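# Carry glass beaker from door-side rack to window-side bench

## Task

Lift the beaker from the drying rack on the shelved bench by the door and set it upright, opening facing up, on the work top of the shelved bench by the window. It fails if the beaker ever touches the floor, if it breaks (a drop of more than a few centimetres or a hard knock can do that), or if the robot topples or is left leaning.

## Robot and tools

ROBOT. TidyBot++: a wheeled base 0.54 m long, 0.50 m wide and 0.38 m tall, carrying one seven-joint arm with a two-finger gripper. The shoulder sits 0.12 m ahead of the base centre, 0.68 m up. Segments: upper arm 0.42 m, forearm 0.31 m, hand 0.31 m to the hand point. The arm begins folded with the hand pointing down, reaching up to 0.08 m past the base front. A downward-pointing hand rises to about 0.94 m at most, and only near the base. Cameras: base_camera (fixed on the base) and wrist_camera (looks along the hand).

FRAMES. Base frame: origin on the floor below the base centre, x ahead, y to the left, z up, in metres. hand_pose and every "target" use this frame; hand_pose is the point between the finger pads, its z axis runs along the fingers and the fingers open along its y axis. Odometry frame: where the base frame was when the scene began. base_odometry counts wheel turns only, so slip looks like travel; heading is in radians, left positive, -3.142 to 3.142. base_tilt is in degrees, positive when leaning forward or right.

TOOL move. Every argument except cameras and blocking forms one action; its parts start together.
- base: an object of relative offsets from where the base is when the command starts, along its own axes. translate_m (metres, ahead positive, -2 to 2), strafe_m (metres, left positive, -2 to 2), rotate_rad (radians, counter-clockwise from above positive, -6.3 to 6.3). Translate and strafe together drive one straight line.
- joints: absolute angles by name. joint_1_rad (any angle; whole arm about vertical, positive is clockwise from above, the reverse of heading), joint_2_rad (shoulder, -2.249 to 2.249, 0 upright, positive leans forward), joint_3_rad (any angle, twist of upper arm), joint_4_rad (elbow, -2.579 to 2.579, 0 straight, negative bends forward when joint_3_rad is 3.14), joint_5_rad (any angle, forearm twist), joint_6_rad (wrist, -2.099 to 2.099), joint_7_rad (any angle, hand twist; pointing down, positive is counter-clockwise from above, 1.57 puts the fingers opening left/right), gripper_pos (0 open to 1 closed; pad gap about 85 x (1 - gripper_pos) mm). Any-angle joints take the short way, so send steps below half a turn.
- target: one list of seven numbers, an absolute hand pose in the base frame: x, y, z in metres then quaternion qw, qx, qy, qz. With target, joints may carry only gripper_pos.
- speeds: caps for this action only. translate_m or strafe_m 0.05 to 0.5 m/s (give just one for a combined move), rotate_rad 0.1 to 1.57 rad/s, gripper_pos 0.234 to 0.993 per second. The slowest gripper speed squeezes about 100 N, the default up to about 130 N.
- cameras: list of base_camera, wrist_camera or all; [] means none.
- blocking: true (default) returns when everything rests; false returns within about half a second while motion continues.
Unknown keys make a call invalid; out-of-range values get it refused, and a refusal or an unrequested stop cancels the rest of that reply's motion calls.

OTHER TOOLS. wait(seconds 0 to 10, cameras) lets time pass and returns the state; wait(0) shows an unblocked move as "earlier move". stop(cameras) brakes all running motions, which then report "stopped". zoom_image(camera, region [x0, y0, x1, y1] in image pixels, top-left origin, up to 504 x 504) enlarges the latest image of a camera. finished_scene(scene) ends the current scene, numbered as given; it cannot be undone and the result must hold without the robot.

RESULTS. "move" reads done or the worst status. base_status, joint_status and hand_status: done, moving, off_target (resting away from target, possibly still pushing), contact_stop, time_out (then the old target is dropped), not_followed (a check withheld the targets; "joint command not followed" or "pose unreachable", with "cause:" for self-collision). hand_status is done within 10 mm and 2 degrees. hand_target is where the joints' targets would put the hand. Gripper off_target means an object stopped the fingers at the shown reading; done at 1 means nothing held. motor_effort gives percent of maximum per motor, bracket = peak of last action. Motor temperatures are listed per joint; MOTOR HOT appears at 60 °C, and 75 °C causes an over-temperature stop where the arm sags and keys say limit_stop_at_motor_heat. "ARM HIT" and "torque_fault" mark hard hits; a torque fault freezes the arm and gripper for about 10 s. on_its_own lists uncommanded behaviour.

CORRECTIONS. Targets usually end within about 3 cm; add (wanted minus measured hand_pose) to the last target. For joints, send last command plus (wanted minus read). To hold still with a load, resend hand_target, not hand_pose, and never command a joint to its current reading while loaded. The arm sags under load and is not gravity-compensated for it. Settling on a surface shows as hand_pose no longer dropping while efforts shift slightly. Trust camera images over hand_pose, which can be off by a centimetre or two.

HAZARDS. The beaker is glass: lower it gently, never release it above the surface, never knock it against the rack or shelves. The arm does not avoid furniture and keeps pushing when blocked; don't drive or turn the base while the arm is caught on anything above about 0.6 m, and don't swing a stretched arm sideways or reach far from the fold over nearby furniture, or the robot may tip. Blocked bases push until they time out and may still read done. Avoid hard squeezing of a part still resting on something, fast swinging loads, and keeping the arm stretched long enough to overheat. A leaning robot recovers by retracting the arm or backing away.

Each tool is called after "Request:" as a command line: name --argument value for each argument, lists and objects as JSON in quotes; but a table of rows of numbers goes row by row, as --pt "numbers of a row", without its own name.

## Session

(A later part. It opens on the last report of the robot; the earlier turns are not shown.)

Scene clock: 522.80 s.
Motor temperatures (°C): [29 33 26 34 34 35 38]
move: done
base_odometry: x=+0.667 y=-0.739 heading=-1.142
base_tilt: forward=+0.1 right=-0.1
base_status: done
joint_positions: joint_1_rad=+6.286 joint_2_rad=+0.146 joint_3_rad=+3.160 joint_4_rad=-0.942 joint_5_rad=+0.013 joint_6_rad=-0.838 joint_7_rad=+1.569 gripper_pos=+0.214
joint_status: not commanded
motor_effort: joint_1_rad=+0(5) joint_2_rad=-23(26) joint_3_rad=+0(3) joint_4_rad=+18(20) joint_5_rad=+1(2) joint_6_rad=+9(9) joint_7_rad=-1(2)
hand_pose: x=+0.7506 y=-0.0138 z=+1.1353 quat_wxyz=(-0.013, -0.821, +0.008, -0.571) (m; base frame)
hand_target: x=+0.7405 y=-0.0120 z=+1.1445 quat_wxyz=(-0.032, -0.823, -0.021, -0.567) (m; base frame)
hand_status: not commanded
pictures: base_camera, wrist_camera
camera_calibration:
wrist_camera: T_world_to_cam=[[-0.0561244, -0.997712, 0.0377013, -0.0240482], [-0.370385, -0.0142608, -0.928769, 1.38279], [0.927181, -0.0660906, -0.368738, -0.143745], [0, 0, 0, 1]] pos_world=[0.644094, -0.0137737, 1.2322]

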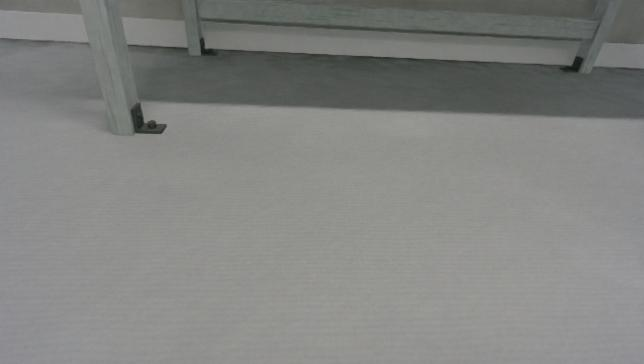

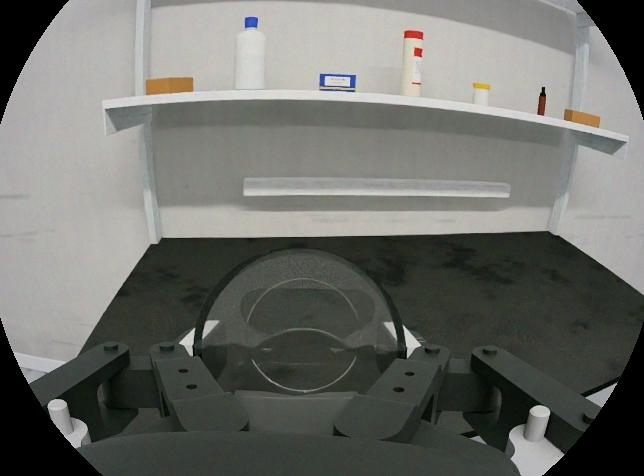

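Request:
move --base '{"translate_m": 0.36, "strafe_m": -0.2, "rotate_rad": 0.052}' --joints '{"joint_2_rad": 0.29, "joint_4_rad": -0.78, "joint_6_rad": -1.792}' --speeds '{"translate_m": 0.3}'

Scene clock: 570.00 s.
Motor temperatures (°C): [29 33 26 34 34 35 38]
move: done
base_odometry: x=+0.635 y=-1.149 heading=-1.089
base_tilt: forward=+0.2 right=-0.1
base_status: done
joint_positions: joint_1_rad=+6.280 joint_2_rad=+0.293 joint_3_rad=+3.154 joint_4_rad=-0.810 joint_5_rad=+0.013 joint_6_rad=-1.753 joint_7_rad=+1.569 gripper_pos=+0.214
joint_status: all done
motor_effort: joint_1_rad=+0(4) joint_2_rad=-25(27) joint_3_rad=+0(3) joint_4_rad=+16(19) joint_5_rad=+1(2) joint_6_rad=+2(8) joint_7_rad=-2(2)
hand_pose: x=+0.6091 y=-0.0058 z=+0.9278 quat_wxyz=(-0.008, -0.990, +0.007, -0.143) (m; base frame)
hand_target: x=+0.6011 y=-0.0098 z=+0.9367 quat_wxyz=(-0.015, -0.990, -0.022, -0.139) (m; base frame)
hand_status: not commanded
pictures: base_camera, wrist_camera
camera_calibration:
wrist_camera: T_world_to_cam=[[-0.0126255, -0.99854, 0.0525213, -0.056422], [-0.965536, -0.00148113, -0.260264, 0.880096], [0.259961, -0.0539971, -0.964108, 0.870343], [0, 0, 0, 1]] pos_world=[0.622796, -0.00804006, 1.07113]

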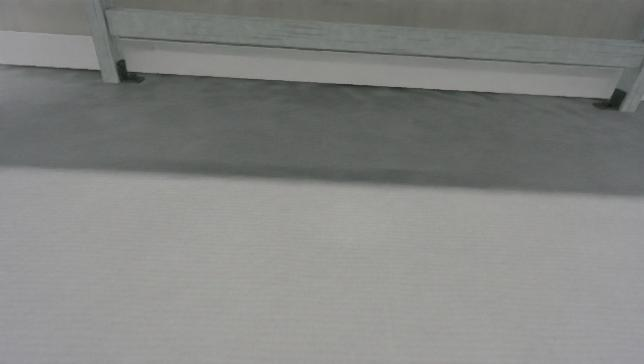

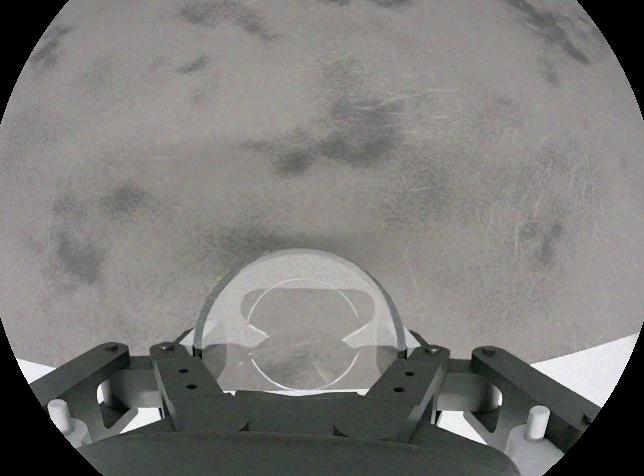

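Request:
move --base '{"translate_m": 0.01}' --joints '{"joint_2_rad": 0.229, "joint_4_rad": -1.102, "joint_6_rad": -1.483}' --speeds '{"translate_m": 0.1}' --cameras '["wrist_camera"]'

Scene clock: 585.53 s.
Motor temperatures (°C): [29 33 26 34 34 35 38]
move: done
base_odometry: x=+0.640 y=-1.158 heading=-1.089
base_tilt: forward=+0.2 right=+0.0
base_status: done
joint_positions: joint_1_rad=+6.280 joint_2_rad=+0.261 joint_3_rad=+3.154 joint_4_rad=-1.094 joint_5_rad=+0.013 joint_6_rad=-1.526 joint_7_rad=+1.569 gripper_pos=+0.214
joint_status: all done
motor_effort: joint_1_rad=+0(2) joint_2_rad=-24(27) joint_3_rad=+0(1) joint_4_rad=+17(18) joint_5_rad=+1(2) joint_6_rad=+1(2) joint_7_rad=-1(2)
hand_pose: x=+0.6150 y=-0.0063 z=+0.8551 quat_wxyz=(-0.009, -0.991, +0.005, -0.130) (m; base frame)
hand_target: x=+0.6201 y=-0.0109 z=+0.8715 quat_wxyz=(-0.015, -0.986, -0.024, -0.163) (m; base frame)
hand_status: not commanded
pictures: wrist_camera
camera_calibration:
wrist_camera: T_world_to_cam=[[-0.00881066, -0.998543, 0.0532318, -0.0560151], [-0.971728, -0.00401075, -0.236071, 0.849948], [0.23594, -0.0538067, -0.970277, 0.818662], [0, 0, 0, 1]] pos_world=[0.632269, -0.00847503, 0.997958]

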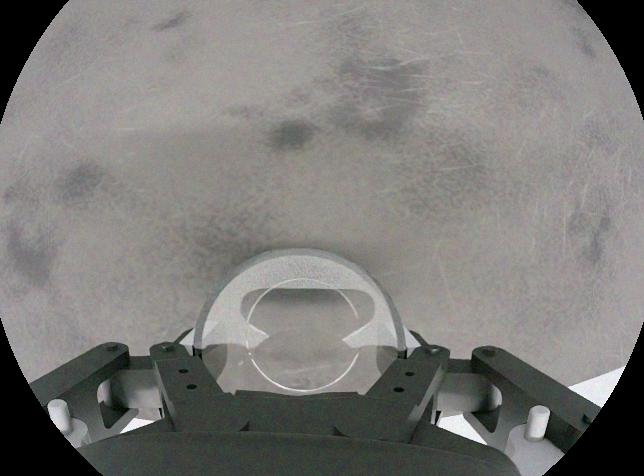

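Request:
move --base '{"translate_m": -0.009}' --joints '{"joint_2_rad": 0.25, "joint_4_rad": -1.142, "joint_6_rad": -1.417}' --speeds '{"translate_m": 0.1}' --cameras '["wrist_camera"]'

Scene clock: 596.73 s.
Motor temperatures (°C): [29 33 26 34 34 35 38]
move: done
base_odometry: x=+0.636 y=-1.150 heading=-1.089
base_tilt: forward=+0.1 right=-0.1
base_status: done
joint_positions: joint_1_rad=+6.280 joint_2_rad=+0.260 joint_3_rad=+3.154 joint_4_rad=-1.136 joint_5_rad=+0.013 joint_6_rad=-1.457 joint_7_rad=+1.569 gripper_pos=+0.214
joint_status: all done
motor_effort: joint_1_rad=+0(2) joint_2_rad=-25(27) joint_3_rad=+0(1) joint_4_rad=+16(18) joint_5_rad=+1(2) joint_6_rad=+2(3) joint_7_rad=-1(2)
hand_pose: x=+0.6256 y=-0.0065 z=+0.8445 quat_wxyz=(-0.009, -0.990, +0.005, -0.144) (m; base frame)
hand_target: x=+0.6342 y=-0.0111 z=+0.8512 quat_wxyz=(-0.016, -0.986, -0.024, -0.165) (m; base frame)
hand_status: not commanded
pictures: wrist_camera
camera_calibration:
wrist_camera: T_world_to_cam=[[-0.00939295, -0.998528, 0.0534152, -0.0553015], [-0.965005, -0.00494759, -0.262183, 0.875551], [0.262061, -0.0540086, -0.963539, 0.783866], [0, 0, 0, 1]] pos_world=[0.63897, -0.00855274, 0.987794]

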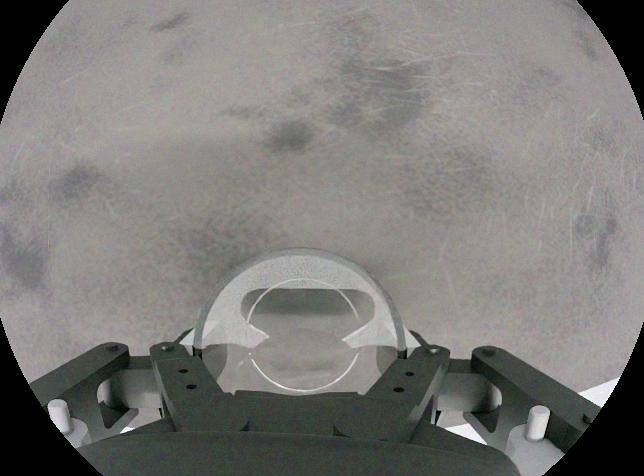

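Request:
move --joints '{"joint_2_rad": 0.248, "joint_4_rad": -1.158, "joint_6_rad": -1.403}' --cameras '["wrist_camera"]'

Scene clock: 599.80 s.
Motor temperatures (°C): [29 33 26 33 34 35 38]
move: done
base_odometry: x=+0.636 y=-1.150 heading=-1.089
base_tilt: forward=+0.2 right=+0.0
base_status: not commanded
joint_positions: joint_1_rad=+6.280 joint_2_rad=+0.260 joint_3_rad=+3.154 joint_4_rad=-1.151 joint_5_rad=+0.013 joint_6_rad=-1.441 joint_7_rad=+1.569 gripper_pos=+0.214
joint_status: all done
motor_effort: joint_1_rad=+0(1) joint_2_rad=-25(26) joint_3_rad=+0(0) joint_4_rad=+17(17) joint_5_rad=+1(2) joint_6_rad=+2(2) joint_7_rad=-1(2)
hand_pose: x=+0.6264 y=-0.0065 z=+0.8398 quat_wxyz=(-0.009, -0.990, +0.005, -0.144) (m; base frame)
hand_target: x=+0.6341 y=-0.0111 z=+0.8470 quat_wxyz=(-0.016, -0.986, -0.024, -0.165) (m; base frame)
hand_status: not commanded
pictures: wrist_camera
camera_calibration:
wrist_camera: T_world_to_cam=[[-0.00920864, -0.998528, 0.0534485, -0.0552026], [-0.964927, -0.00515045, -0.262468, 0.875366], [0.262357, -0.0539909, -0.963459, 0.778897], [0, 0, 0, 1]] pos_world=[0.639806, -0.00855952, 0.983142]

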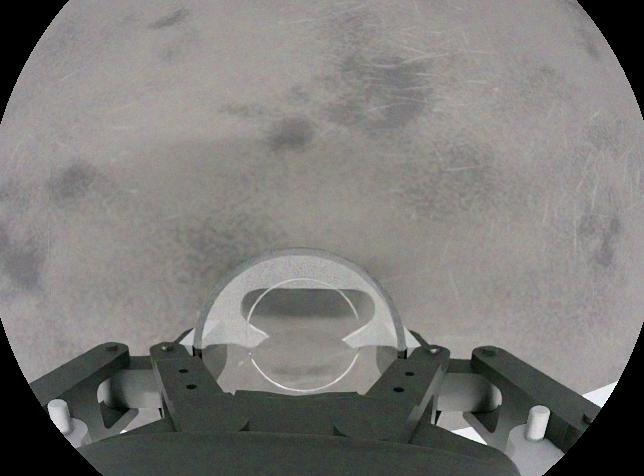

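Request:
move --joints '{"joint_2_rad": 0.246, "joint_4_rad": -1.17, "joint_6_rad": -1.393}' --cameras '["wrist_camera"]'

Request:
zoom_image --camera "wrist_camera" --region '[140, 200, 460, 440]'

Scene clock: 604.43 s.
Motor temperatures (°C): [29 33 26 33 34 35 38]
move: done
base_odometry: x=+0.636 y=-1.150 heading=-1.089
base_tilt: forward=+0.2 right=-0.1
base_status: not commanded
joint_positions: joint_1_rad=+6.280 joint_2_rad=+0.260 joint_3_rad=+3.154 joint_4_rad=-1.162 joint_5_rad=+0.013 joint_6_rad=-1.431 joint_7_rad=+1.569 gripper_pos=+0.214
joint_status: all done
motor_effort: joint_1_rad=-1(1) joint_2_rad=-25(25) joint_3_rad=+0(0) joint_4_rad=+16(17) joint_5_rad=+1(2) joint_6_rad=+2(2) joint_7_rad=-2(2)
hand_pose: x=+0.6266 y=-0.0065 z=+0.8362 quat_wxyz=(-0.009, -0.990, +0.005, -0.143) (m; base frame)
hand_target: x=+0.6338 y=-0.0111 z=+0.8441 quat_wxyz=(-0.016, -0.986, -0.024, -0.165) (m; base frame)
hand_status: not commanded
pictures: wrist_camera
camera_calibration:
wrist_camera: T_world_to_cam=[[-0.00901235, -0.998529, 0.0534694, -0.055155], [-0.965275, -0.00527372, -0.261184, 0.873698], [0.261082, -0.0539666, -0.963807, 0.776449], [0, 0, 0, 1]] pos_world=[0.640145, -0.00856394, 0.979491]

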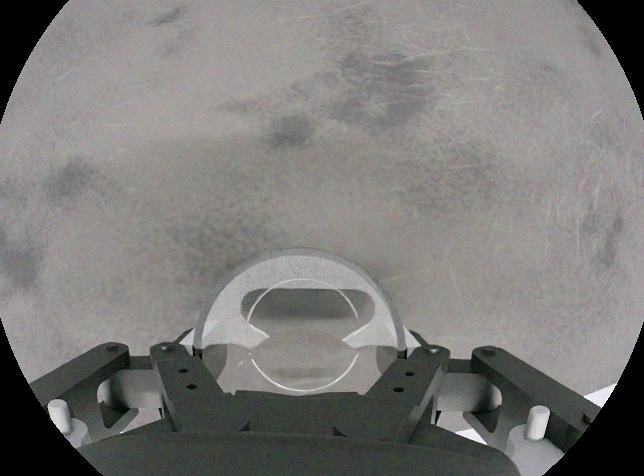

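Scaled by 1.575.

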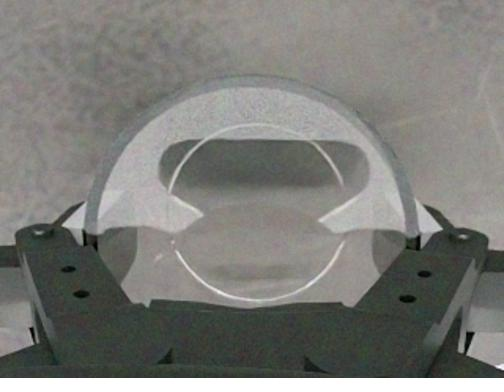

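Request:
move --joints '{"joint_2_rad": 0.244, "joint_4_rad": -1.182, "joint_6_rad": -1.383}' --cameras '["wrist_camera"]'

Scene clock: 606.30 s.
Motor temperatures (°C): [29 33 26 33 34 35 38]
move: done
base_odometry: x=+0.636 y=-1.150 heading=-1.089
base_tilt: forward=+0.1 right=+0.0
base_status: not commanded
joint_positions: joint_1_rad=+6.280 joint_2_rad=+0.260 joint_3_rad=+3.154 joint_4_rad=-1.174 joint_5_rad=+0.013 joint_6_rad=-1.422 joint_7_rad=+1.569 gripper_pos=+0.214
joint_status: all done
motor_effort: joint_1_rad=+0(1) joint_2_rad=-25(26) joint_3_rad=+0(1) joint_4_rad=+16(17) joint_5_rad=+1(1) joint_6_rad=+2(2) joint_7_rad=-1(2)
hand_pose: x=+0.6265 y=-0.0065 z=+0.8324 quat_wxyz=(-0.009, -0.990, +0.005, -0.142) (m; base frame)
hand_target: x=+0.6334 y=-0.0111 z=+0.8412 quat_wxyz=(-0.016, -0.986, -0.024, -0.165) (m; base frame)
hand_status: not commanded
pictures: wrist_camera
camera_calibration:
wrist_camera: T_world_to_cam=[[-0.00878989, -0.99853, 0.0534887, -0.055112], [-0.965759, -0.00539325, -0.259386, 0.871474], [0.259293, -0.0539372, -0.964291, 0.774288], [0, 0, 0, 1]] pos_world=[0.640381, -0.00856799, 0.975635]

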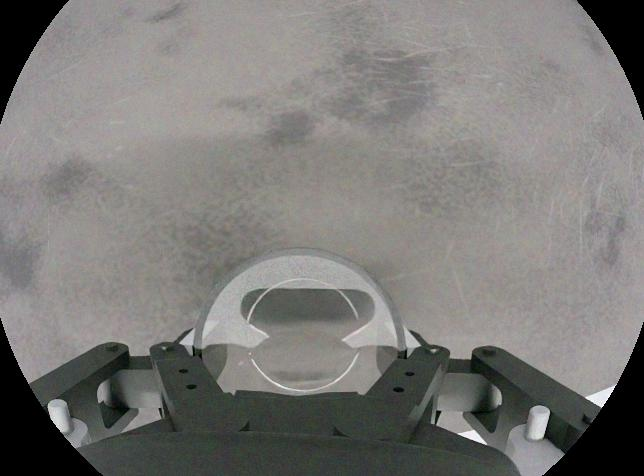

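Request:
move --joints '{"joint_2_rad": 0.242, "joint_4_rad": -1.194, "joint_6_rad": -1.373}' --cameras '["wrist_camera"]'

Request:
zoom_image --camera "wrist_camera" --region '[140, 200, 460, 440]'

Scene clock: 609.57 s.
Motor temperatures (°C): [29 33 26 33 34 35 38]
move: done
base_odometry: x=+0.636 y=-1.150 heading=-1.089
base_tilt: forward=+0.1 right=+0.0
base_status: not commanded
joint_positions: joint_1_rad=+6.280 joint_2_rad=+0.260 joint_3_rad=+3.154 joint_4_rad=-1.184 joint_5_rad=+0.013 joint_6_rad=-1.411 joint_7_rad=+1.569 gripper_pos=+0.214
joint_status: all done
motor_effort: joint_1_rad=+1(1) joint_2_rad=-24(26) joint_3_rad=+0(1) joint_4_rad=+16(17) joint_5_rad=+1(2) joint_6_rad=+2(2) joint_7_rad=-1(2)
hand_pose: x=+0.6272 y=-0.0065 z=+0.8294 quat_wxyz=(-0.009, -0.990, +0.005, -0.143) (m; base frame)
hand_target: x=+0.6331 y=-0.0112 z=+0.8383 quat_wxyz=(-0.016, -0.986, -0.024, -0.165) (m; base frame)
hand_status: not commanded
pictures: wrist_camera
camera_calibration:
wrist_camera: T_world_to_cam=[[-0.00869784, -0.99853, 0.0535053, -0.0550272], [-0.965508, -0.00553849, -0.260314, 0.871926], [0.260228, -0.053924, -0.96404, 0.770458], [0, 0, 0, 1]] pos_world=[0.640878, -0.00857097, 0.972671]

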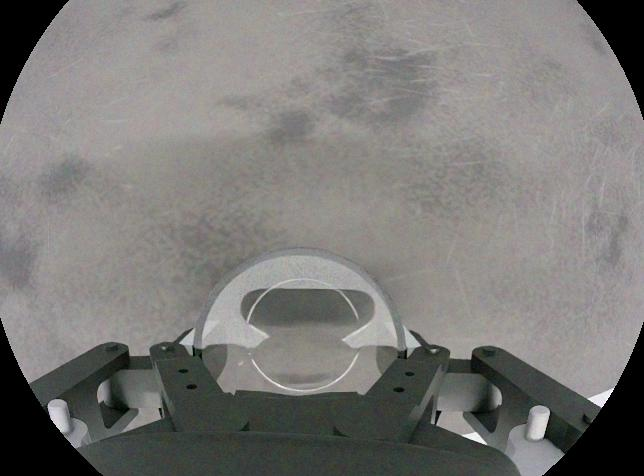

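Scaled by 1.575.

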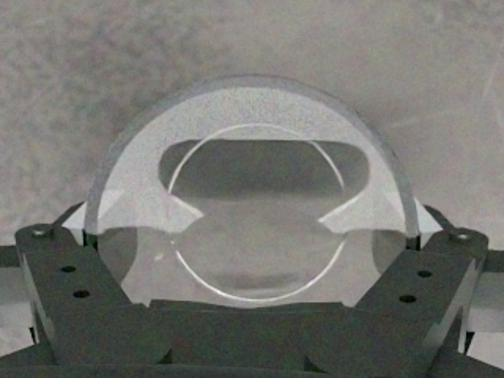

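Request:
move --joints '{"joint_2_rad": 0.242, "joint_4_rad": -1.206, "joint_6_rad": -1.363}' --cameras '["wrist_camera"]'

Request:
zoom_image --camera "wrist_camera" --region '[140, 200, 460, 440]'

Scene clock: 612.80 s.
Motor temperatures (°C): [29 33 26 33 34 35 38]
move: done
base_odometry: x=+0.636 y=-1.150 heading=-1.089
base_tilt: forward=+0.1 right=+0.0
base_status: not commanded
joint_positions: joint_1_rad=+6.280 joint_2_rad=+0.257 joint_3_rad=+3.154 joint_4_rad=-1.191 joint_5_rad=+0.013 joint_6_rad=-1.402 joint_7_rad=+1.569 gripper_pos=+0.214
joint_status: all done
motor_effort: joint_1_rad=-1(2) joint_2_rad=-23(24) joint_3_rad=+1(1) joint_4_rad=+15(16) joint_5_rad=+1(2) joint_6_rad=+2(2) joint_7_rad=-2(2)
hand_pose: x=+0.6275 y=-0.0065 z=+0.8294 quat_wxyz=(-0.009, -0.989, +0.005, -0.145) (m; base frame)
hand_target: x=+0.6330 y=-0.0112 z=+0.8344 quat_wxyz=(-0.016, -0.986, -0.024, -0.164) (m; base frame)
hand_status: not commanded
pictures: wrist_camera
camera_calibration:
wrist_camera: T_world_to_cam=[[-0.00887926, -0.99853, 0.0534733, -0.0548945], [-0.964057, -0.00565264, -0.265636, 0.875697], [0.265548, -0.0539099, -0.962589, 0.765865], [0, 0, 0, 1]] pos_world=[0.64036, -0.00857611, 0.972765]

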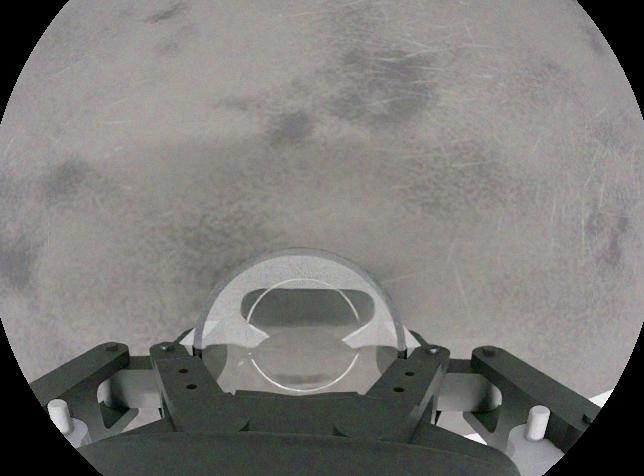

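Scaled by 1.575.

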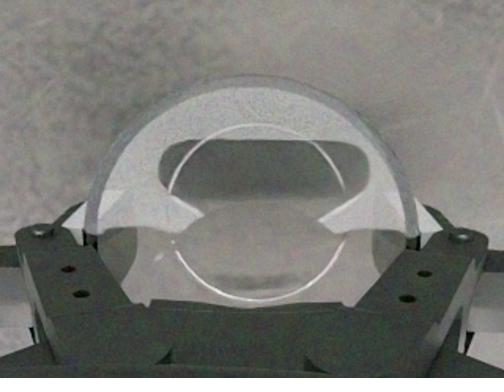

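Request:
move --joints '{"joint_2_rad": 0.242, "joint_4_rad": -1.216, "joint_6_rad": -1.355}' --cameras '["wrist_camera"]'

Request:
zoom_image --camera "wrist_camera" --region '[140, 200, 460, 440]'

Scene clock: 616.20 s.
Motor temperatures (°C): [29 33 26 33 34 35 38]
move: done
base_odometry: x=+0.636 y=-1.150 heading=-1.089
base_tilt: forward=+0.1 right=+0.0
base_status: not commanded
joint_positions: joint_1_rad=+6.280 joint_2_rad=+0.253 joint_3_rad=+3.154 joint_4_rad=-1.197 joint_5_rad=+0.013 joint_6_rad=-1.395 joint_7_rad=+1.569 gripper_pos=+0.214
joint_status: all done
motor_effort: joint_1_rad=+1(1) joint_2_rad=-22(23) joint_3_rad=+1(1) joint_4_rad=+16(16) joint_5_rad=+1(2) joint_6_rad=+2(2) joint_7_rad=-1(2)
hand_pose: x=+0.6274 y=-0.0065 z=+0.8294 quat_wxyz=(-0.009, -0.989, +0.005, -0.148) (m; base frame)
hand_target: x=+0.6328 y=-0.0112 z=+0.8311 quat_wxyz=(-0.016, -0.986, -0.025, -0.163) (m; base frame)
hand_status: not commanded
pictures: wrist_camera
camera_calibration:
wrist_camera: T_world_to_cam=[[-0.00902828, -0.99853, 0.0534366, -0.0547795], [-0.962833, -0.00574546, -0.270035, 0.878489], [0.269945, -0.0538885, -0.961367, 0.762136], [0, 0, 0, 1]] pos_world=[0.639609, -0.00858127, 0.972842]

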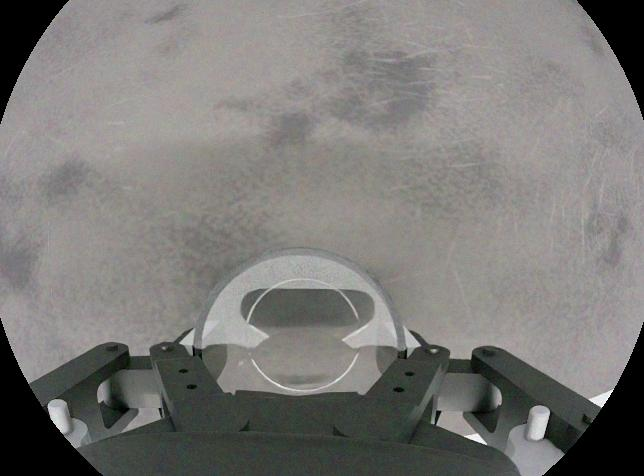

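Scaled by 1.575.

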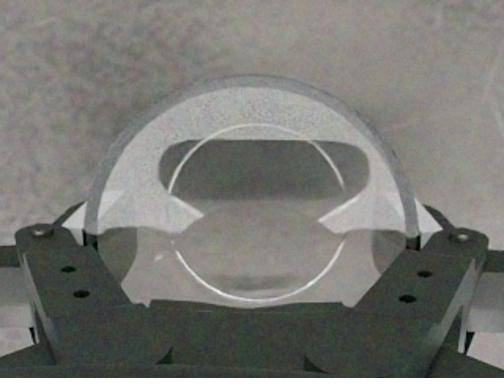

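Request:
move --joints '{"gripper_pos": 0.14}' --speeds '{"gripper_pos": 0.234}' --cameras '["wrist_camera"]'

Request:
zoom_image --camera "wrist_camera" --region '[140, 200, 460, 440]'

Scene clock: 623.03 s.
Motor temperatures (°C): [29 33 26 33 34 35 38]
move: done
base_odometry: x=+0.636 y=-1.150 heading=-1.089
base_tilt: forward=+0.2 right=+0.0
base_status: not commanded
joint_positions: joint_1_rad=+6.280 joint_2_rad=+0.253 joint_3_rad=+3.154 joint_4_rad=-1.202 joint_5_rad=+0.013 joint_6_rad=-1.393 joint_7_rad=+1.569 gripper_pos=+0.140
joint_status: all done
motor_effort: joint_1_rad=+1(1) joint_2_rad=-24(24) joint_3_rad=+1(1) joint_4_rad=+16(17) joint_5_rad=+1(2) joint_6_rad=+1(2) joint_7_rad=-2(2)
hand_pose: x=+0.6268 y=-0.0065 z=+0.8275 quat_wxyz=(-0.009, -0.989, +0.005, -0.146) (m; base frame)
hand_target: x=+0.6328 y=-0.0112 z=+0.8311 quat_wxyz=(-0.016, -0.986, -0.025, -0.163) (m; base frame)
hand_status: not commanded
pictures: wrist_camera
camera_calibration:
wrist_camera: T_world_to_cam=[[-0.00886114, -0.998532, 0.053442, -0.0547924], [-0.963544, -0.00576553, -0.267489, 0.87575], [0.267405, -0.0538639, -0.962078, 0.762668], [0, 0, 0, 1]] pos_world=[0.639396, -0.00858252, 0.970928]

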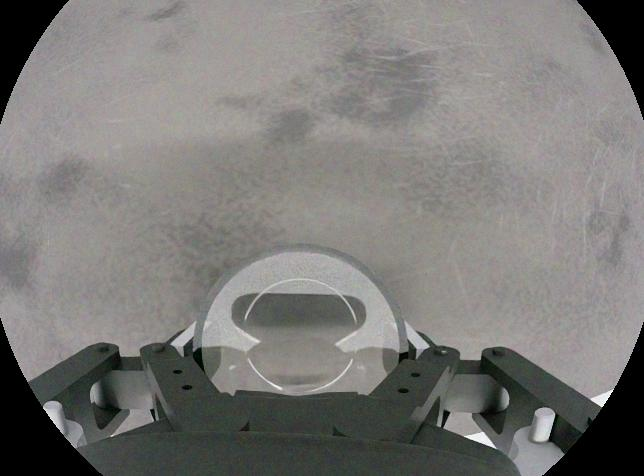

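Scaled by 1.575.

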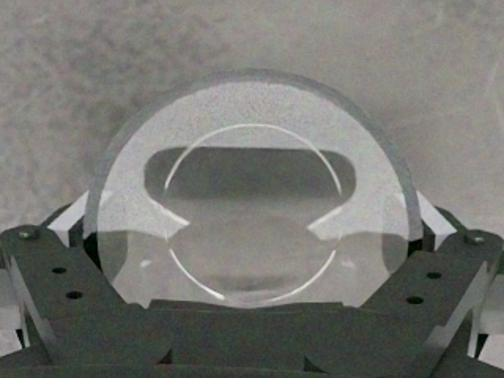

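Request:
move --joints '{"gripper_pos": 0.0}' --cameras '["wrist_camera"]'

Scene clock: 625.07 s.
Motor temperatures (°C): [29 33 26 33 34 35 38]
move: done
base_odometry: x=+0.636 y=-1.150 heading=-1.089
base_tilt: forward=+0.2 right=+0.0
base_status: not commanded
joint_positions: joint_1_rad=+6.280 joint_2_rad=+0.253 joint_3_rad=+3.154 joint_4_rad=-1.202 joint_5_rad=+0.013 joint_6_rad=-1.393 joint_7_rad=+1.569 gripper_pos=+0.000
joint_status: all done
motor_effort: joint_1_rad=+0(1) joint_2_rad=-24(24) joint_3_rad=+0(1) joint_4_rad=+16(17) joint_5_rad=+1(1) joint_6_rad=+1(2) joint_7_rad=-1(2)
hand_pose: x=+0.6268 y=-0.0065 z=+0.8275 quat_wxyz=(-0.009, -0.989, +0.005, -0.146) (m; base frame)
hand_target: x=+0.6328 y=-0.0112 z=+0.8311 quat_wxyz=(-0.016, -0.986, -0.025, -0.163) (m; base frame)
hand_status: not commanded
pictures: wrist_camera
camera_calibration:
wrist_camera: T_world_to_cam=[[-0.00886114, -0.998532, 0.053442, -0.0547924], [-0.963544, -0.00576553, -0.267489, 0.87575], [0.267405, -0.0538639, -0.962078, 0.762668], [0, 0, 0, 1]] pos_world=[0.639396, -0.00858252, 0.970928]

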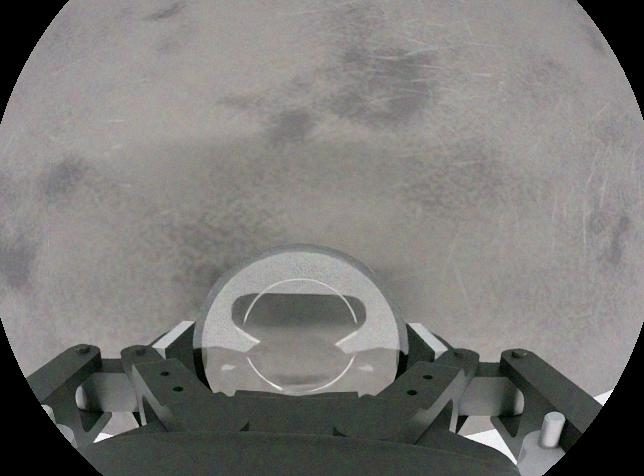

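Request:
move --joints '{"joint_2_rad": 0.262, "joint_4_rad": -0.765, "joint_6_rad": -1.838}' --cameras '["wrist_camera"]'

Scene clock: 645.80 s.
Motor temperatures (°C): [29 34 26 33 34 35 38]
move: done
base_odometry: x=+0.636 y=-1.150 heading=-1.089
base_tilt: forward=+0.1 right=+0.0
base_status: not commanded
joint_positions: joint_1_rad=+6.280 joint_2_rad=+0.253 joint_3_rad=+3.154 joint_4_rad=-0.790 joint_5_rad=+0.013 joint_6_rad=-1.795 joint_7_rad=+1.569 gripper_pos=+0.000
joint_status: all done
motor_effort: joint_1_rad=+0(1) joint_2_rad=-22(26) joint_3_rad=+0(1) joint_4_rad=+14(17) joint_5_rad=+1(2) joint_6_rad=+2(3) joint_7_rad=-1(2)
hand_pose: x=+0.5891 y=-0.0058 z=+0.9504 quat_wxyz=(-0.008, -0.988, +0.007, -0.151) (m; base frame)
hand_target: x=+0.5821 y=-0.0095 z=+0.9514 quat_wxyz=(-0.014, -0.990, -0.022, -0.137) (m; base frame)
hand_status: not commanded
pictures: wrist_camera
camera_calibration:
wrist_camera: T_world_to_cam=[[-0.0143223, -0.998557, 0.0517553, -0.0561368], [-0.960841, -0.000580886, -0.277101, 0.879869], [0.276732, -0.0536973, -0.959446, 0.883009], [0, 0, 0, 1]] pos_world=[0.600253, -0.00812951, 1.09392]

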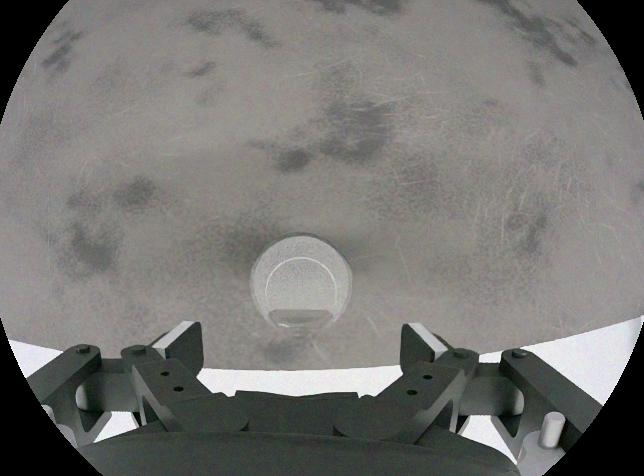

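Request:
move

Scene clock: 657.20 s.
Motor temperatures (°C): [29 33 26 33 34 35 38]
base_odometry: x=+0.636 y=-1.150 heading=-1.089
base_tilt: forward=+0.1 right=+0.0
base_status: not commanded
joint_positions: joint_1_rad=+6.280 joint_2_rad=+0.253 joint_3_rad=+3.154 joint_4_rad=-0.790 joint_5_rad=+0.013 joint_6_rad=-1.797 joint_7_rad=+1.569 gripper_pos=+0.000
joint_status: all done
motor_effort: joint_1_rad=+0(1) joint_2_rad=-22(26) joint_3_rad=+0(1) joint_4_rad=+14(17) joint_5_rad=+1(2) joint_6_rad=+1(3) joint_7_rad=-1(2)
hand_pose: x=+0.5885 y=-0.0058 z=+0.9502 quat_wxyz=(-0.008, -0.989, +0.007, -0.150) (m; base frame)
hand_target: x=+0.5821 y=-0.0095 z=+0.9514 quat_wxyz=(-0.014, -0.990, -0.022, -0.137) (m; base frame)
hand_status: not commanded
pictures: base_camera, wrist_camera
camera_calibration:
wrist_camera: T_world_to_cam=[[-0.0142518, -0.998558, 0.0517538, -0.0561699], [-0.961362, -0.000546822, -0.275288, 0.877865], [0.274919, -0.0536775, -0.959968, 0.884559], [0, 0, 0, 1]] pos_world=[0.599963, -0.00812798, 1.09372]

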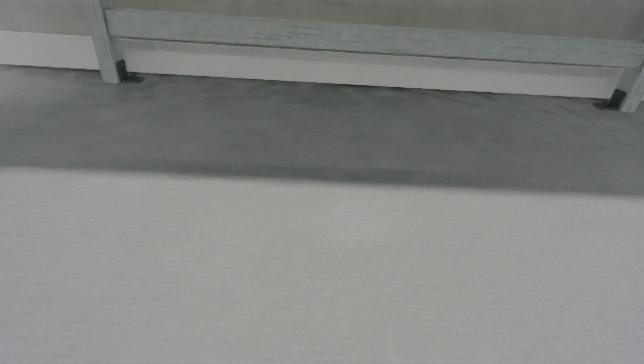

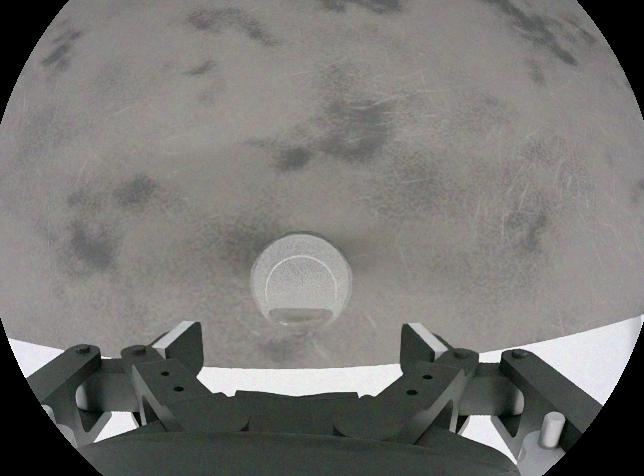

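Request:
move --base '{"translate_m": -0.38}' --joints '{"joint_6_rad": -0.485}' --cameras '["wrist_camera"]'

Scene clock: 668.37 s.
Motor temperatures (°C): [29 33 26 33 34 35 38]
move: done
base_odometry: x=+0.460 y=-0.813 heading=-1.089
base_tilt: forward=+0.2 right=+0.0
base_status: done
joint_positions: joint_1_rad=+6.280 joint_2_rad=+0.255 joint_3_rad=+3.154 joint_4_rad=-0.782 joint_5_rad=+0.013 joint_6_rad=-0.524 joint_7_rad=+1.569 gripper_pos=+0.000
joint_status: all done
motor_effort: joint_1_rad=+0(1) joint_2_rad=-25(28) joint_3_rad=+0(1) joint_4_rad=+17(18) joint_5_rad=+1(2) joint_6_rad=+8(8) joint_7_rad=-1(2)
hand_pose: x=+0.8072 y=-0.0048 z=+1.2519 quat_wxyz=(-0.010, -0.704, +0.001, -0.710) (m; base frame)
hand_target: x=+0.8079 y=-0.0100 z=+1.2691 quat_wxyz=(-0.038, -0.686, -0.020, -0.727) (m; base frame)
hand_status: not commanded
pictures: wrist_camera
camera_calibration:
wrist_camera: T_world_to_cam=[[-0.0507144, -0.998376, 0.0259688, -0.00595486], [-0.0135302, -0.0253131, -0.999588, 1.31266], [0.998622, -0.0510449, -0.0122245, -0.656582], [0, 0, 0, 1]] pos_world=[0.673135, -0.00623289, 1.30425]

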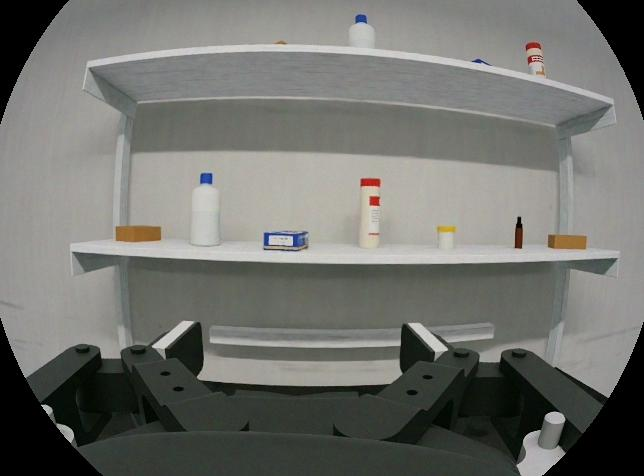

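Request:
move --joints '{"joint_2_rad": 0.392, "joint_4_rad": -2.128, "joint_6_rad": 0.985}' --cameras '["wrist_camera"]'

Scene clock: 676.70 s.
Motor temperatures (°C): [29 33 26 33 34 35 38]
move: done
base_odometry: x=+0.460 y=-0.813 heading=-1.089
base_tilt: forward=+0.1 right=+0.0
base_status: not commanded
joint_positions: joint_1_rad=+6.280 joint_2_rad=+0.372 joint_3_rad=+3.154 joint_4_rad=-2.114 joint_5_rad=+0.013 joint_6_rad=+0.942 joint_7_rad=+1.569 gripper_pos=+0.000
joint_status: all done
motor_effort: joint_1_rad=+1(2) joint_2_rad=-25(32) joint_3_rad=+0(1) joint_4_rad=+14(20) joint_5_rad=+1(2) joint_6_rad=+8(9) joint_7_rad=-1(3)
hand_pose: x=+0.7748 y=+0.0000 z=+0.8330 quat_wxyz=(-0.003, -0.698, -0.005, -0.717) (m; base frame)
hand_target: x=+0.7741 y=-0.0054 z=+0.8261 quat_wxyz=(-0.031, -0.694, -0.026, -0.719) (m; base frame)
hand_status: not commanded
pictures: wrist_camera
camera_calibration:
wrist_camera: T_world_to_cam=[[-0.0333897, -0.999166, 0.0235003, -0.00328228], [0.00417039, -0.0236525, -0.999712, 0.879999], [0.999434, -0.0332821, 0.00495666, -0.644003], [0, 0, 0, 1]] pos_world=[0.639858, -0.00389908, 0.883014]

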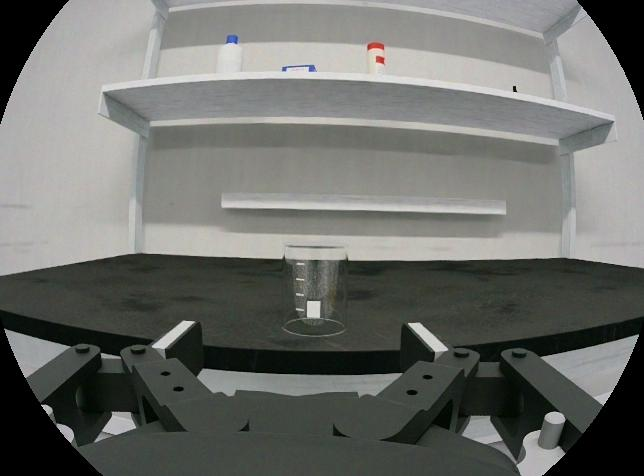

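Request:
zoom_image --camera "wrist_camera" --region '[230, 220, 410, 380]'

Scaled by 2.800.

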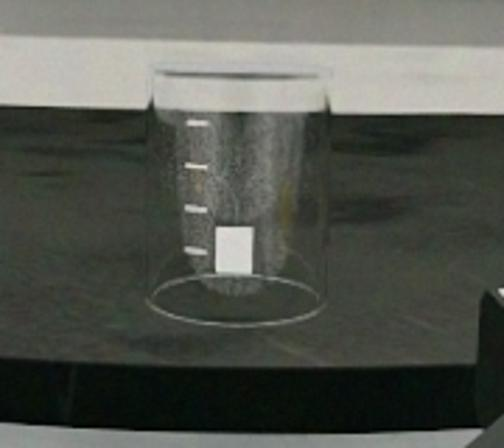

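Request:
zoom_image --camera "wrist_camera" --region '[275, 235, 355, 290]'

Request:
zoom_image --camera "wrist_camera" --region '[275, 285, 355, 345]'

Scaled by 6.300.

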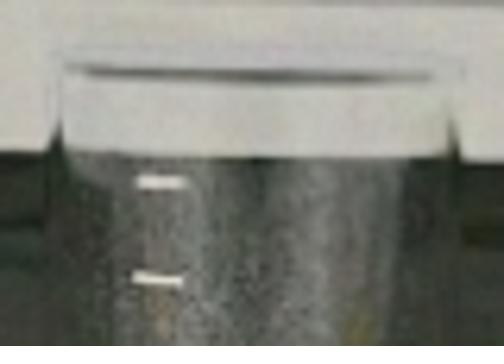

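Scaled by 6.300.

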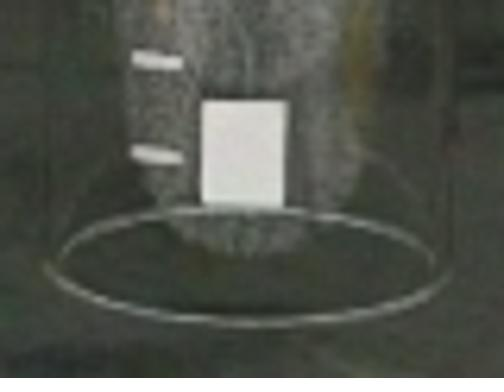

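Request:
move --base '{"strafe_m": -0.009}' --joints '{"joint_2_rad": 0.408, "joint_4_rad": -2.135, "joint_7_rad": 0.0}' --cameras '[]'

Scene clock: 737.37 s.
Motor temperatures (°C): [29 33 26 32 34 35 38]
move: done
base_odometry: x=+0.452 y=-0.817 heading=-1.089
base_tilt: forward=+0.1 right=+0.0
base_status: done
joint_positions: joint_1_rad=+6.281 joint_2_rad=+0.388 joint_3_rad=+3.157 joint_4_rad=-2.120 joint_5_rad=+0.013 joint_6_rad=+0.945 joint_7_rad=+0.068 gripper_pos=+0.000
joint_status: all done
motor_effort: joint_1_rad=+0(3) joint_2_rad=-25(26) joint_3_rad=+0(3) joint_4_rad=+13(14) joint_5_rad=+1(1) joint_6_rad=+8(8) joint_7_rad=-1(3)
hand_pose: x=+0.7757 y=-0.0024 z=+0.8206 quat_wxyz=(+0.481, -0.518, +0.478, -0.522) (m; base frame)
hand_target: x=+0.7745 y=-0.0054 z=+0.8122 quat_wxyz=(+0.498, -0.499, +0.495, -0.508) (m; base frame)
hand_status: not commanded
pictures: none
No camera images: "cameras" was empty.

Request:
move --base '{"translate_m": 0.1}' --joints '{"joint_2_rad": 0.413, "joint_4_rad": -2.139, "joint_7_rad": -1.61}' --cameras '["wrist_camera"]'

Scene clock: 742.37 s.
Motor temperatures (°C): [29 33 26 32 34 35 38]
move: done
base_odometry: x=+0.498 y=-0.906 heading=-1.089
base_tilt: forward=+0.2 right=-0.1
base_status: done
joint_positions: joint_1_rad=+6.281 joint_2_rad=+0.402 joint_3_rad=+3.157 joint_4_rad=-2.126 joint_5_rad=+0.013 joint_6_rad=+0.947 joint_7_rad=-1.541 gripper_pos=+0.000
joint_status: all done
motor_effort: joint_1_rad=+0(1) joint_2_rad=-26(28) joint_3_rad=+0(1) joint_4_rad=+13(15) joint_5_rad=+1(1) joint_6_rad=+8(8) joint_7_rad=-1(2)
hand_pose: x=+0.7760 y=-0.0024 z=+0.8090 quat_wxyz=(+0.703, -0.015, +0.710, -0.016) (m; base frame)
hand_target: x=+0.7741 y=-0.0054 z=+0.8070 quat_wxyz=(+0.708, +0.011, +0.706, +0.007) (m; base frame)
hand_status: not commanded
pictures: wrist_camera
camera_calibration:
wrist_camera: T_world_to_cam=[[-0.0346203, 0.997774, -0.0569976, 0.0657652], [-0.012816, 0.0565839, 0.998316, -0.746997], [0.999318, 0.0352924, 0.0108285, -0.649727], [0, 0, 0, 1]] pos_world=[0.641987, -0.000420322, 0.756523]

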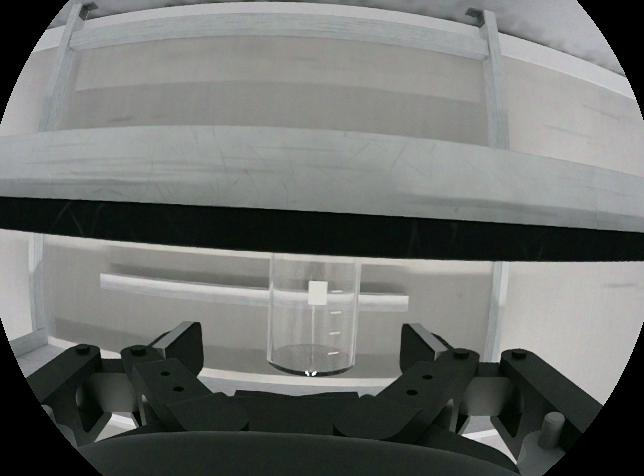

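Request:
move --joints '{"joint_2_rad": 0.343, "joint_4_rad": -2.177}' --cameras '[]'

Scene clock: 758.47 s.
Motor temperatures (°C): [29 33 26 32 34 35 38]
move: done
base_odometry: x=+0.498 y=-0.906 heading=-1.089
base_tilt: forward=+0.2 right=+0.0
base_status: not commanded
joint_positions: joint_1_rad=+6.281 joint_2_rad=+0.361 joint_3_rad=+3.157 joint_4_rad=-2.165 joint_5_rad=+0.013 joint_6_rad=+0.948 joint_7_rad=-1.541 gripper_pos=+0.000
joint_status: all done
motor_effort: joint_1_rad=+0(1) joint_2_rad=-25(27) joint_3_rad=+0(0) joint_4_rad=+12(14) joint_5_rad=+1(1) joint_6_rad=+8(8) joint_7_rad=-2(3)
hand_pose: x=+0.7606 y=-0.0024 z=+0.8160 quat_wxyz=(+0.704, -0.015, +0.710, -0.016) (m; base frame)
hand_target: x=+0.7548 y=-0.0053 z=+0.8336 quat_wxyz=(+0.720, +0.011, +0.694, +0.007) (m; base frame)
hand_status: not commanded
pictures: none
No camera images: "cameras" was empty.

Request:
move --base '{"translate_m": 0.1, "strafe_m": 0.0055}' --joints '{"joint_2_rad": 0.333}' --speeds '{"translate_m": 0.2}' --cameras '["wrist_camera"]'

Scene clock: 778.90 s.
Motor temperatures (°C): [29 34 26 32 34 35 38]
move: done
base_odometry: x=+0.549 y=-0.992 heading=-1.089
base_tilt: forward=+0.2 right=+0.0
base_status: done
joint_positions: joint_1_rad=+6.281 joint_2_rad=+0.347 joint_3_rad=+3.157 joint_4_rad=-2.169 joint_5_rad=+0.013 joint_6_rad=+0.949 joint_7_rad=-1.541 gripper_pos=+0.000
joint_status: all done
motor_effort: joint_1_rad=+0(1) joint_2_rad=-24(26) joint_3_rad=+0(1) joint_4_rad=+13(14) joint_5_rad=+1(1) joint_6_rad=+8(8) joint_7_rad=-1(3)
hand_pose: x=+0.7574 y=-0.0024 z=+0.8239 quat_wxyz=(+0.708, -0.014, +0.706, -0.016) (m; base frame)
hand_target: x=+0.7533 y=-0.0053 z=+0.8399 quat_wxyz=(+0.723, +0.011, +0.691, +0.007) (m; base frame)
hand_status: not commanded
pictures: wrist_camera
camera_calibration:
wrist_camera: T_world_to_cam=[[-0.0336101, 0.997853, -0.0562166, 0.0645608], [-0.0267956, 0.0553284, 0.998109, -0.751427], [0.999076, 0.0350529, 0.0248785, -0.6427], [0, 0, 0, 1]] pos_world=[0.624141, -0.000318389, 0.769624]

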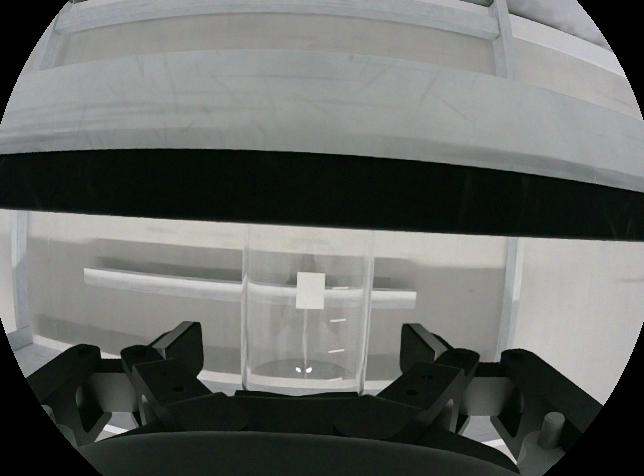

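Request:
move --base '{"translate_m": 0.05}' --speeds '{"translate_m": 0.1}' --cameras '["wrist_camera"]'

Scene clock: 783.13 s.
Motor temperatures (°C): [29 34 26 32 34 35 38]
move: done
base_odometry: x=+0.572 y=-1.037 heading=-1.089
base_tilt: forward=+0.1 right=+0.0
base_status: done
joint_positions: joint_1_rad=+6.281 joint_2_rad=+0.345 joint_3_rad=+3.157 joint_4_rad=-2.170 joint_5_rad=+0.013 joint_6_rad=+0.950 joint_7_rad=-1.541 gripper_pos=+0.000
joint_status: not commanded
motor_effort: joint_1_rad=+0(1) joint_2_rad=-24(26) joint_3_rad=+0(1) joint_4_rad=+14(14) joint_5_rad=+1(1) joint_6_rad=+8(8) joint_7_rad=-2(2)
hand_pose: x=+0.7570 y=-0.0024 z=+0.8245 quat_wxyz=(+0.709, -0.014, +0.705, -0.016) (m; base frame)
hand_target: x=+0.7533 y=-0.0053 z=+0.8399 quat_wxyz=(+0.723, +0.011, +0.691, +0.007) (m; base frame)
hand_status: not commanded
pictures: wrist_camera
camera_calibration:
wrist_camera: T_world_to_cam=[[-0.0335589, 0.997857, -0.0561703, 0.064501], [-0.0276862, 0.0552522, 0.998089, -0.751361], [0.999053, 0.0350499, 0.0257726, -0.642956], [0, 0, 0, 1]] pos_world=[0.62371, -0.000312904, 0.770118]

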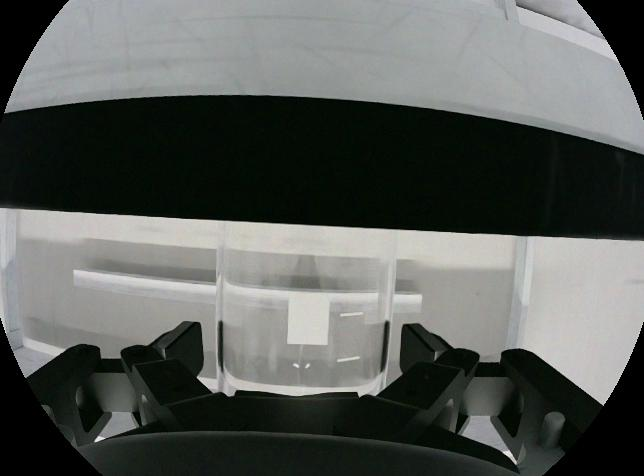

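Request:
move --joints '{"gripper_pos": 0.2}' --speeds '{"gripper_pos": 0.234}' --cameras '[]'

Request:
move --joints '{"gripper_pos": 0.22}' --speeds '{"gripper_pos": 0.234}' --cameras '[]'

Request:
move --joints '{"gripper_pos": 0.232}' --speeds '{"gripper_pos": 0.234}' --cameras '["wrist_camera"]'

Scene clock: 787.63 s.
Motor temperatures (°C): [29 34 26 32 34 35 38]
move: done
base_odometry: x=+0.572 y=-1.037 heading=-1.089
base_tilt: forward=+0.1 right=+0.0
base_status: not commanded
joint_positions: joint_1_rad=+6.281 joint_2_rad=+0.345 joint_3_rad=+3.157 joint_4_rad=-2.170 joint_5_rad=+0.013 joint_6_rad=+0.950 joint_7_rad=-1.542 gripper_pos=+0.196
joint_status: all done
motor_effort: joint_1_rad=+0(1) joint_2_rad=-24(24) joint_3_rad=+0(1) joint_4_rad=+13(14) joint_5_rad=+1(1) joint_6_rad=+8(8) joint_7_rad=-2(2)
hand_pose: x=+0.7570 y=-0.0024 z=+0.8245 quat_wxyz=(+0.709, -0.014, +0.705, -0.015) (m; base frame)
hand_target: x=+0.7533 y=-0.0053 z=+0.8399 quat_wxyz=(+0.723, +0.011, +0.691, +0.007) (m; base frame)
hand_status: not commanded
pictures: none
No camera images: "cameras" was empty.

Scene clock: 788.03 s.
Motor temperatures (°C): [29 34 26 32 34 35 38]
move: done
base_odometry: x=+0.572 y=-1.037 heading=-1.089
base_tilt: forward=+0.1 right=-0.1
base_status: not commanded
joint_positions: joint_1_rad=+6.281 joint_2_rad=+0.345 joint_3_rad=+3.157 joint_4_rad=-2.170 joint_5_rad=+0.013 joint_6_rad=+0.950 joint_7_rad=-1.542 gripper_pos=+0.207
joint_status: all done
motor_effort: joint_1_rad=+0(1) joint_2_rad=-23(24) joint_3_rad=+0(1) joint_4_rad=+13(14) joint_5_rad=+1(1) joint_6_rad=+8(8) joint_7_rad=-1(2)
hand_pose: x=+0.7570 y=-0.0024 z=+0.8245 quat_wxyz=(+0.709, -0.014, +0.705, -0.015) (m; base frame)
hand_target: x=+0.7533 y=-0.0053 z=+0.8399 quat_wxyz=(+0.723, +0.011, +0.691, +0.007) (m; base frame)
hand_status: not commanded
pictures: none
No camera images: "cameras" was empty.

Scene clock: 788.37 s.
Motor temperatures (°C): [29 34 26 32 34 35 38]
move: done
base_odometry: x=+0.572 y=-1.037 heading=-1.089
base_tilt: forward=+0.2 right=-0.1
base_status: not commanded
joint_positions: joint_1_rad=+6.281 joint_2_rad=+0.345 joint_3_rad=+3.157 joint_4_rad=-2.170 joint_5_rad=+0.013 joint_6_rad=+0.950 joint_7_rad=-1.543 gripper_pos=+0.216
joint_status: all done
motor_effort: joint_1_rad=+0(1) joint_2_rad=-23(24) joint_3_rad=+0(1) joint_4_rad=+13(13) joint_5_rad=+1(1) joint_6_rad=+7(8) joint_7_rad=-1(2)
hand_pose: x=+0.7570 y=-0.0024 z=+0.8245 quat_wxyz=(+0.709, -0.014, +0.705, -0.015) (m; base frame)
hand_target: x=+0.7533 y=-0.0053 z=+0.8399 quat_wxyz=(+0.723, +0.011, +0.691, +0.007) (m; base frame)
hand_status: not commanded
pictures: wrist_camera
camera_calibration:
wrist_camera: T_world_to_cam=[[-0.0335645, 0.997921, -0.055016, 0.0635537], [-0.0276883, 0.0540975, 0.998152, -0.751414], [0.999053, 0.0350258, 0.025815, -0.642991], [0, 0, 0, 1]] pos_world=[0.62371, -0.000250716, 0.77012]

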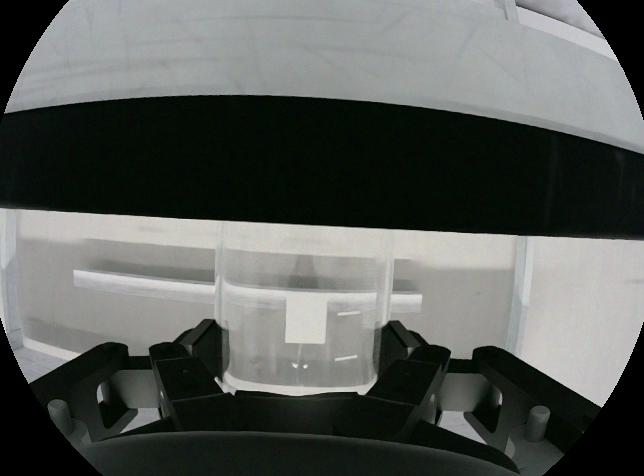

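Request:
move --joints '{"joint_2_rad": 0.303}' --cameras '["wrist_camera"]'

Scene clock: 807.13 s.
Motor temperatures (°C): [29 34 26 32 34 35 38]
move: done
base_odometry: x=+0.572 y=-1.037 heading=-1.089
base_tilt: forward=+0.2 right=-0.1
base_status: not commanded
joint_positions: joint_1_rad=+6.281 joint_2_rad=+0.334 joint_3_rad=+3.157 joint_4_rad=-2.172 joint_5_rad=+0.013 joint_6_rad=+0.950 joint_7_rad=-1.543 gripper_pos=+0.216
joint_status: all done
motor_effort: joint_1_rad=+0(1) joint_2_rad=-25(26) joint_3_rad=+0(1) joint_4_rad=+14(15) joint_5_rad=+1(1) joint_6_rad=+9(9) joint_7_rad=-1(2)
hand_pose: x=+0.7549 y=-0.0024 z=+0.8307 quat_wxyz=(+0.712, -0.014, +0.702, -0.015) (m; base frame)
hand_target: x=+0.7483 y=-0.0053 z=+0.8589 quat_wxyz=(+0.733, +0.011, +0.680, +0.007) (m; base frame)
hand_status: not commanded
pictures: wrist_camera
camera_calibration:
wrist_camera: T_world_to_cam=[[-0.0330448, 0.997927, -0.0552173, 0.0636005], [-0.0369584, 0.0539896, 0.997857, -0.75036], [0.99877, 0.0350148, 0.0350977, -0.648604], [0, 0, 0, 1]] pos_world=[0.622176, -0.000246347, 0.775029]

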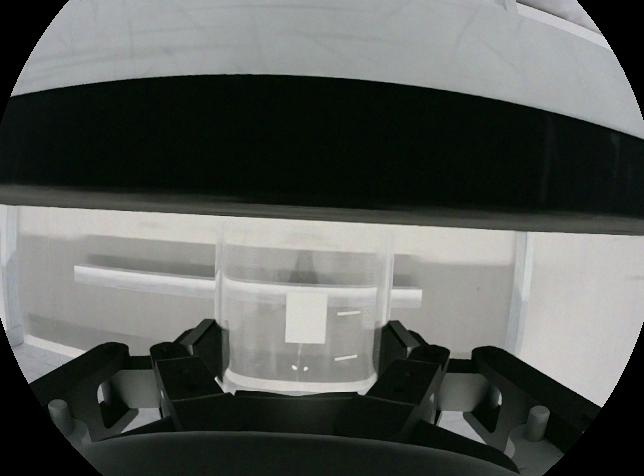

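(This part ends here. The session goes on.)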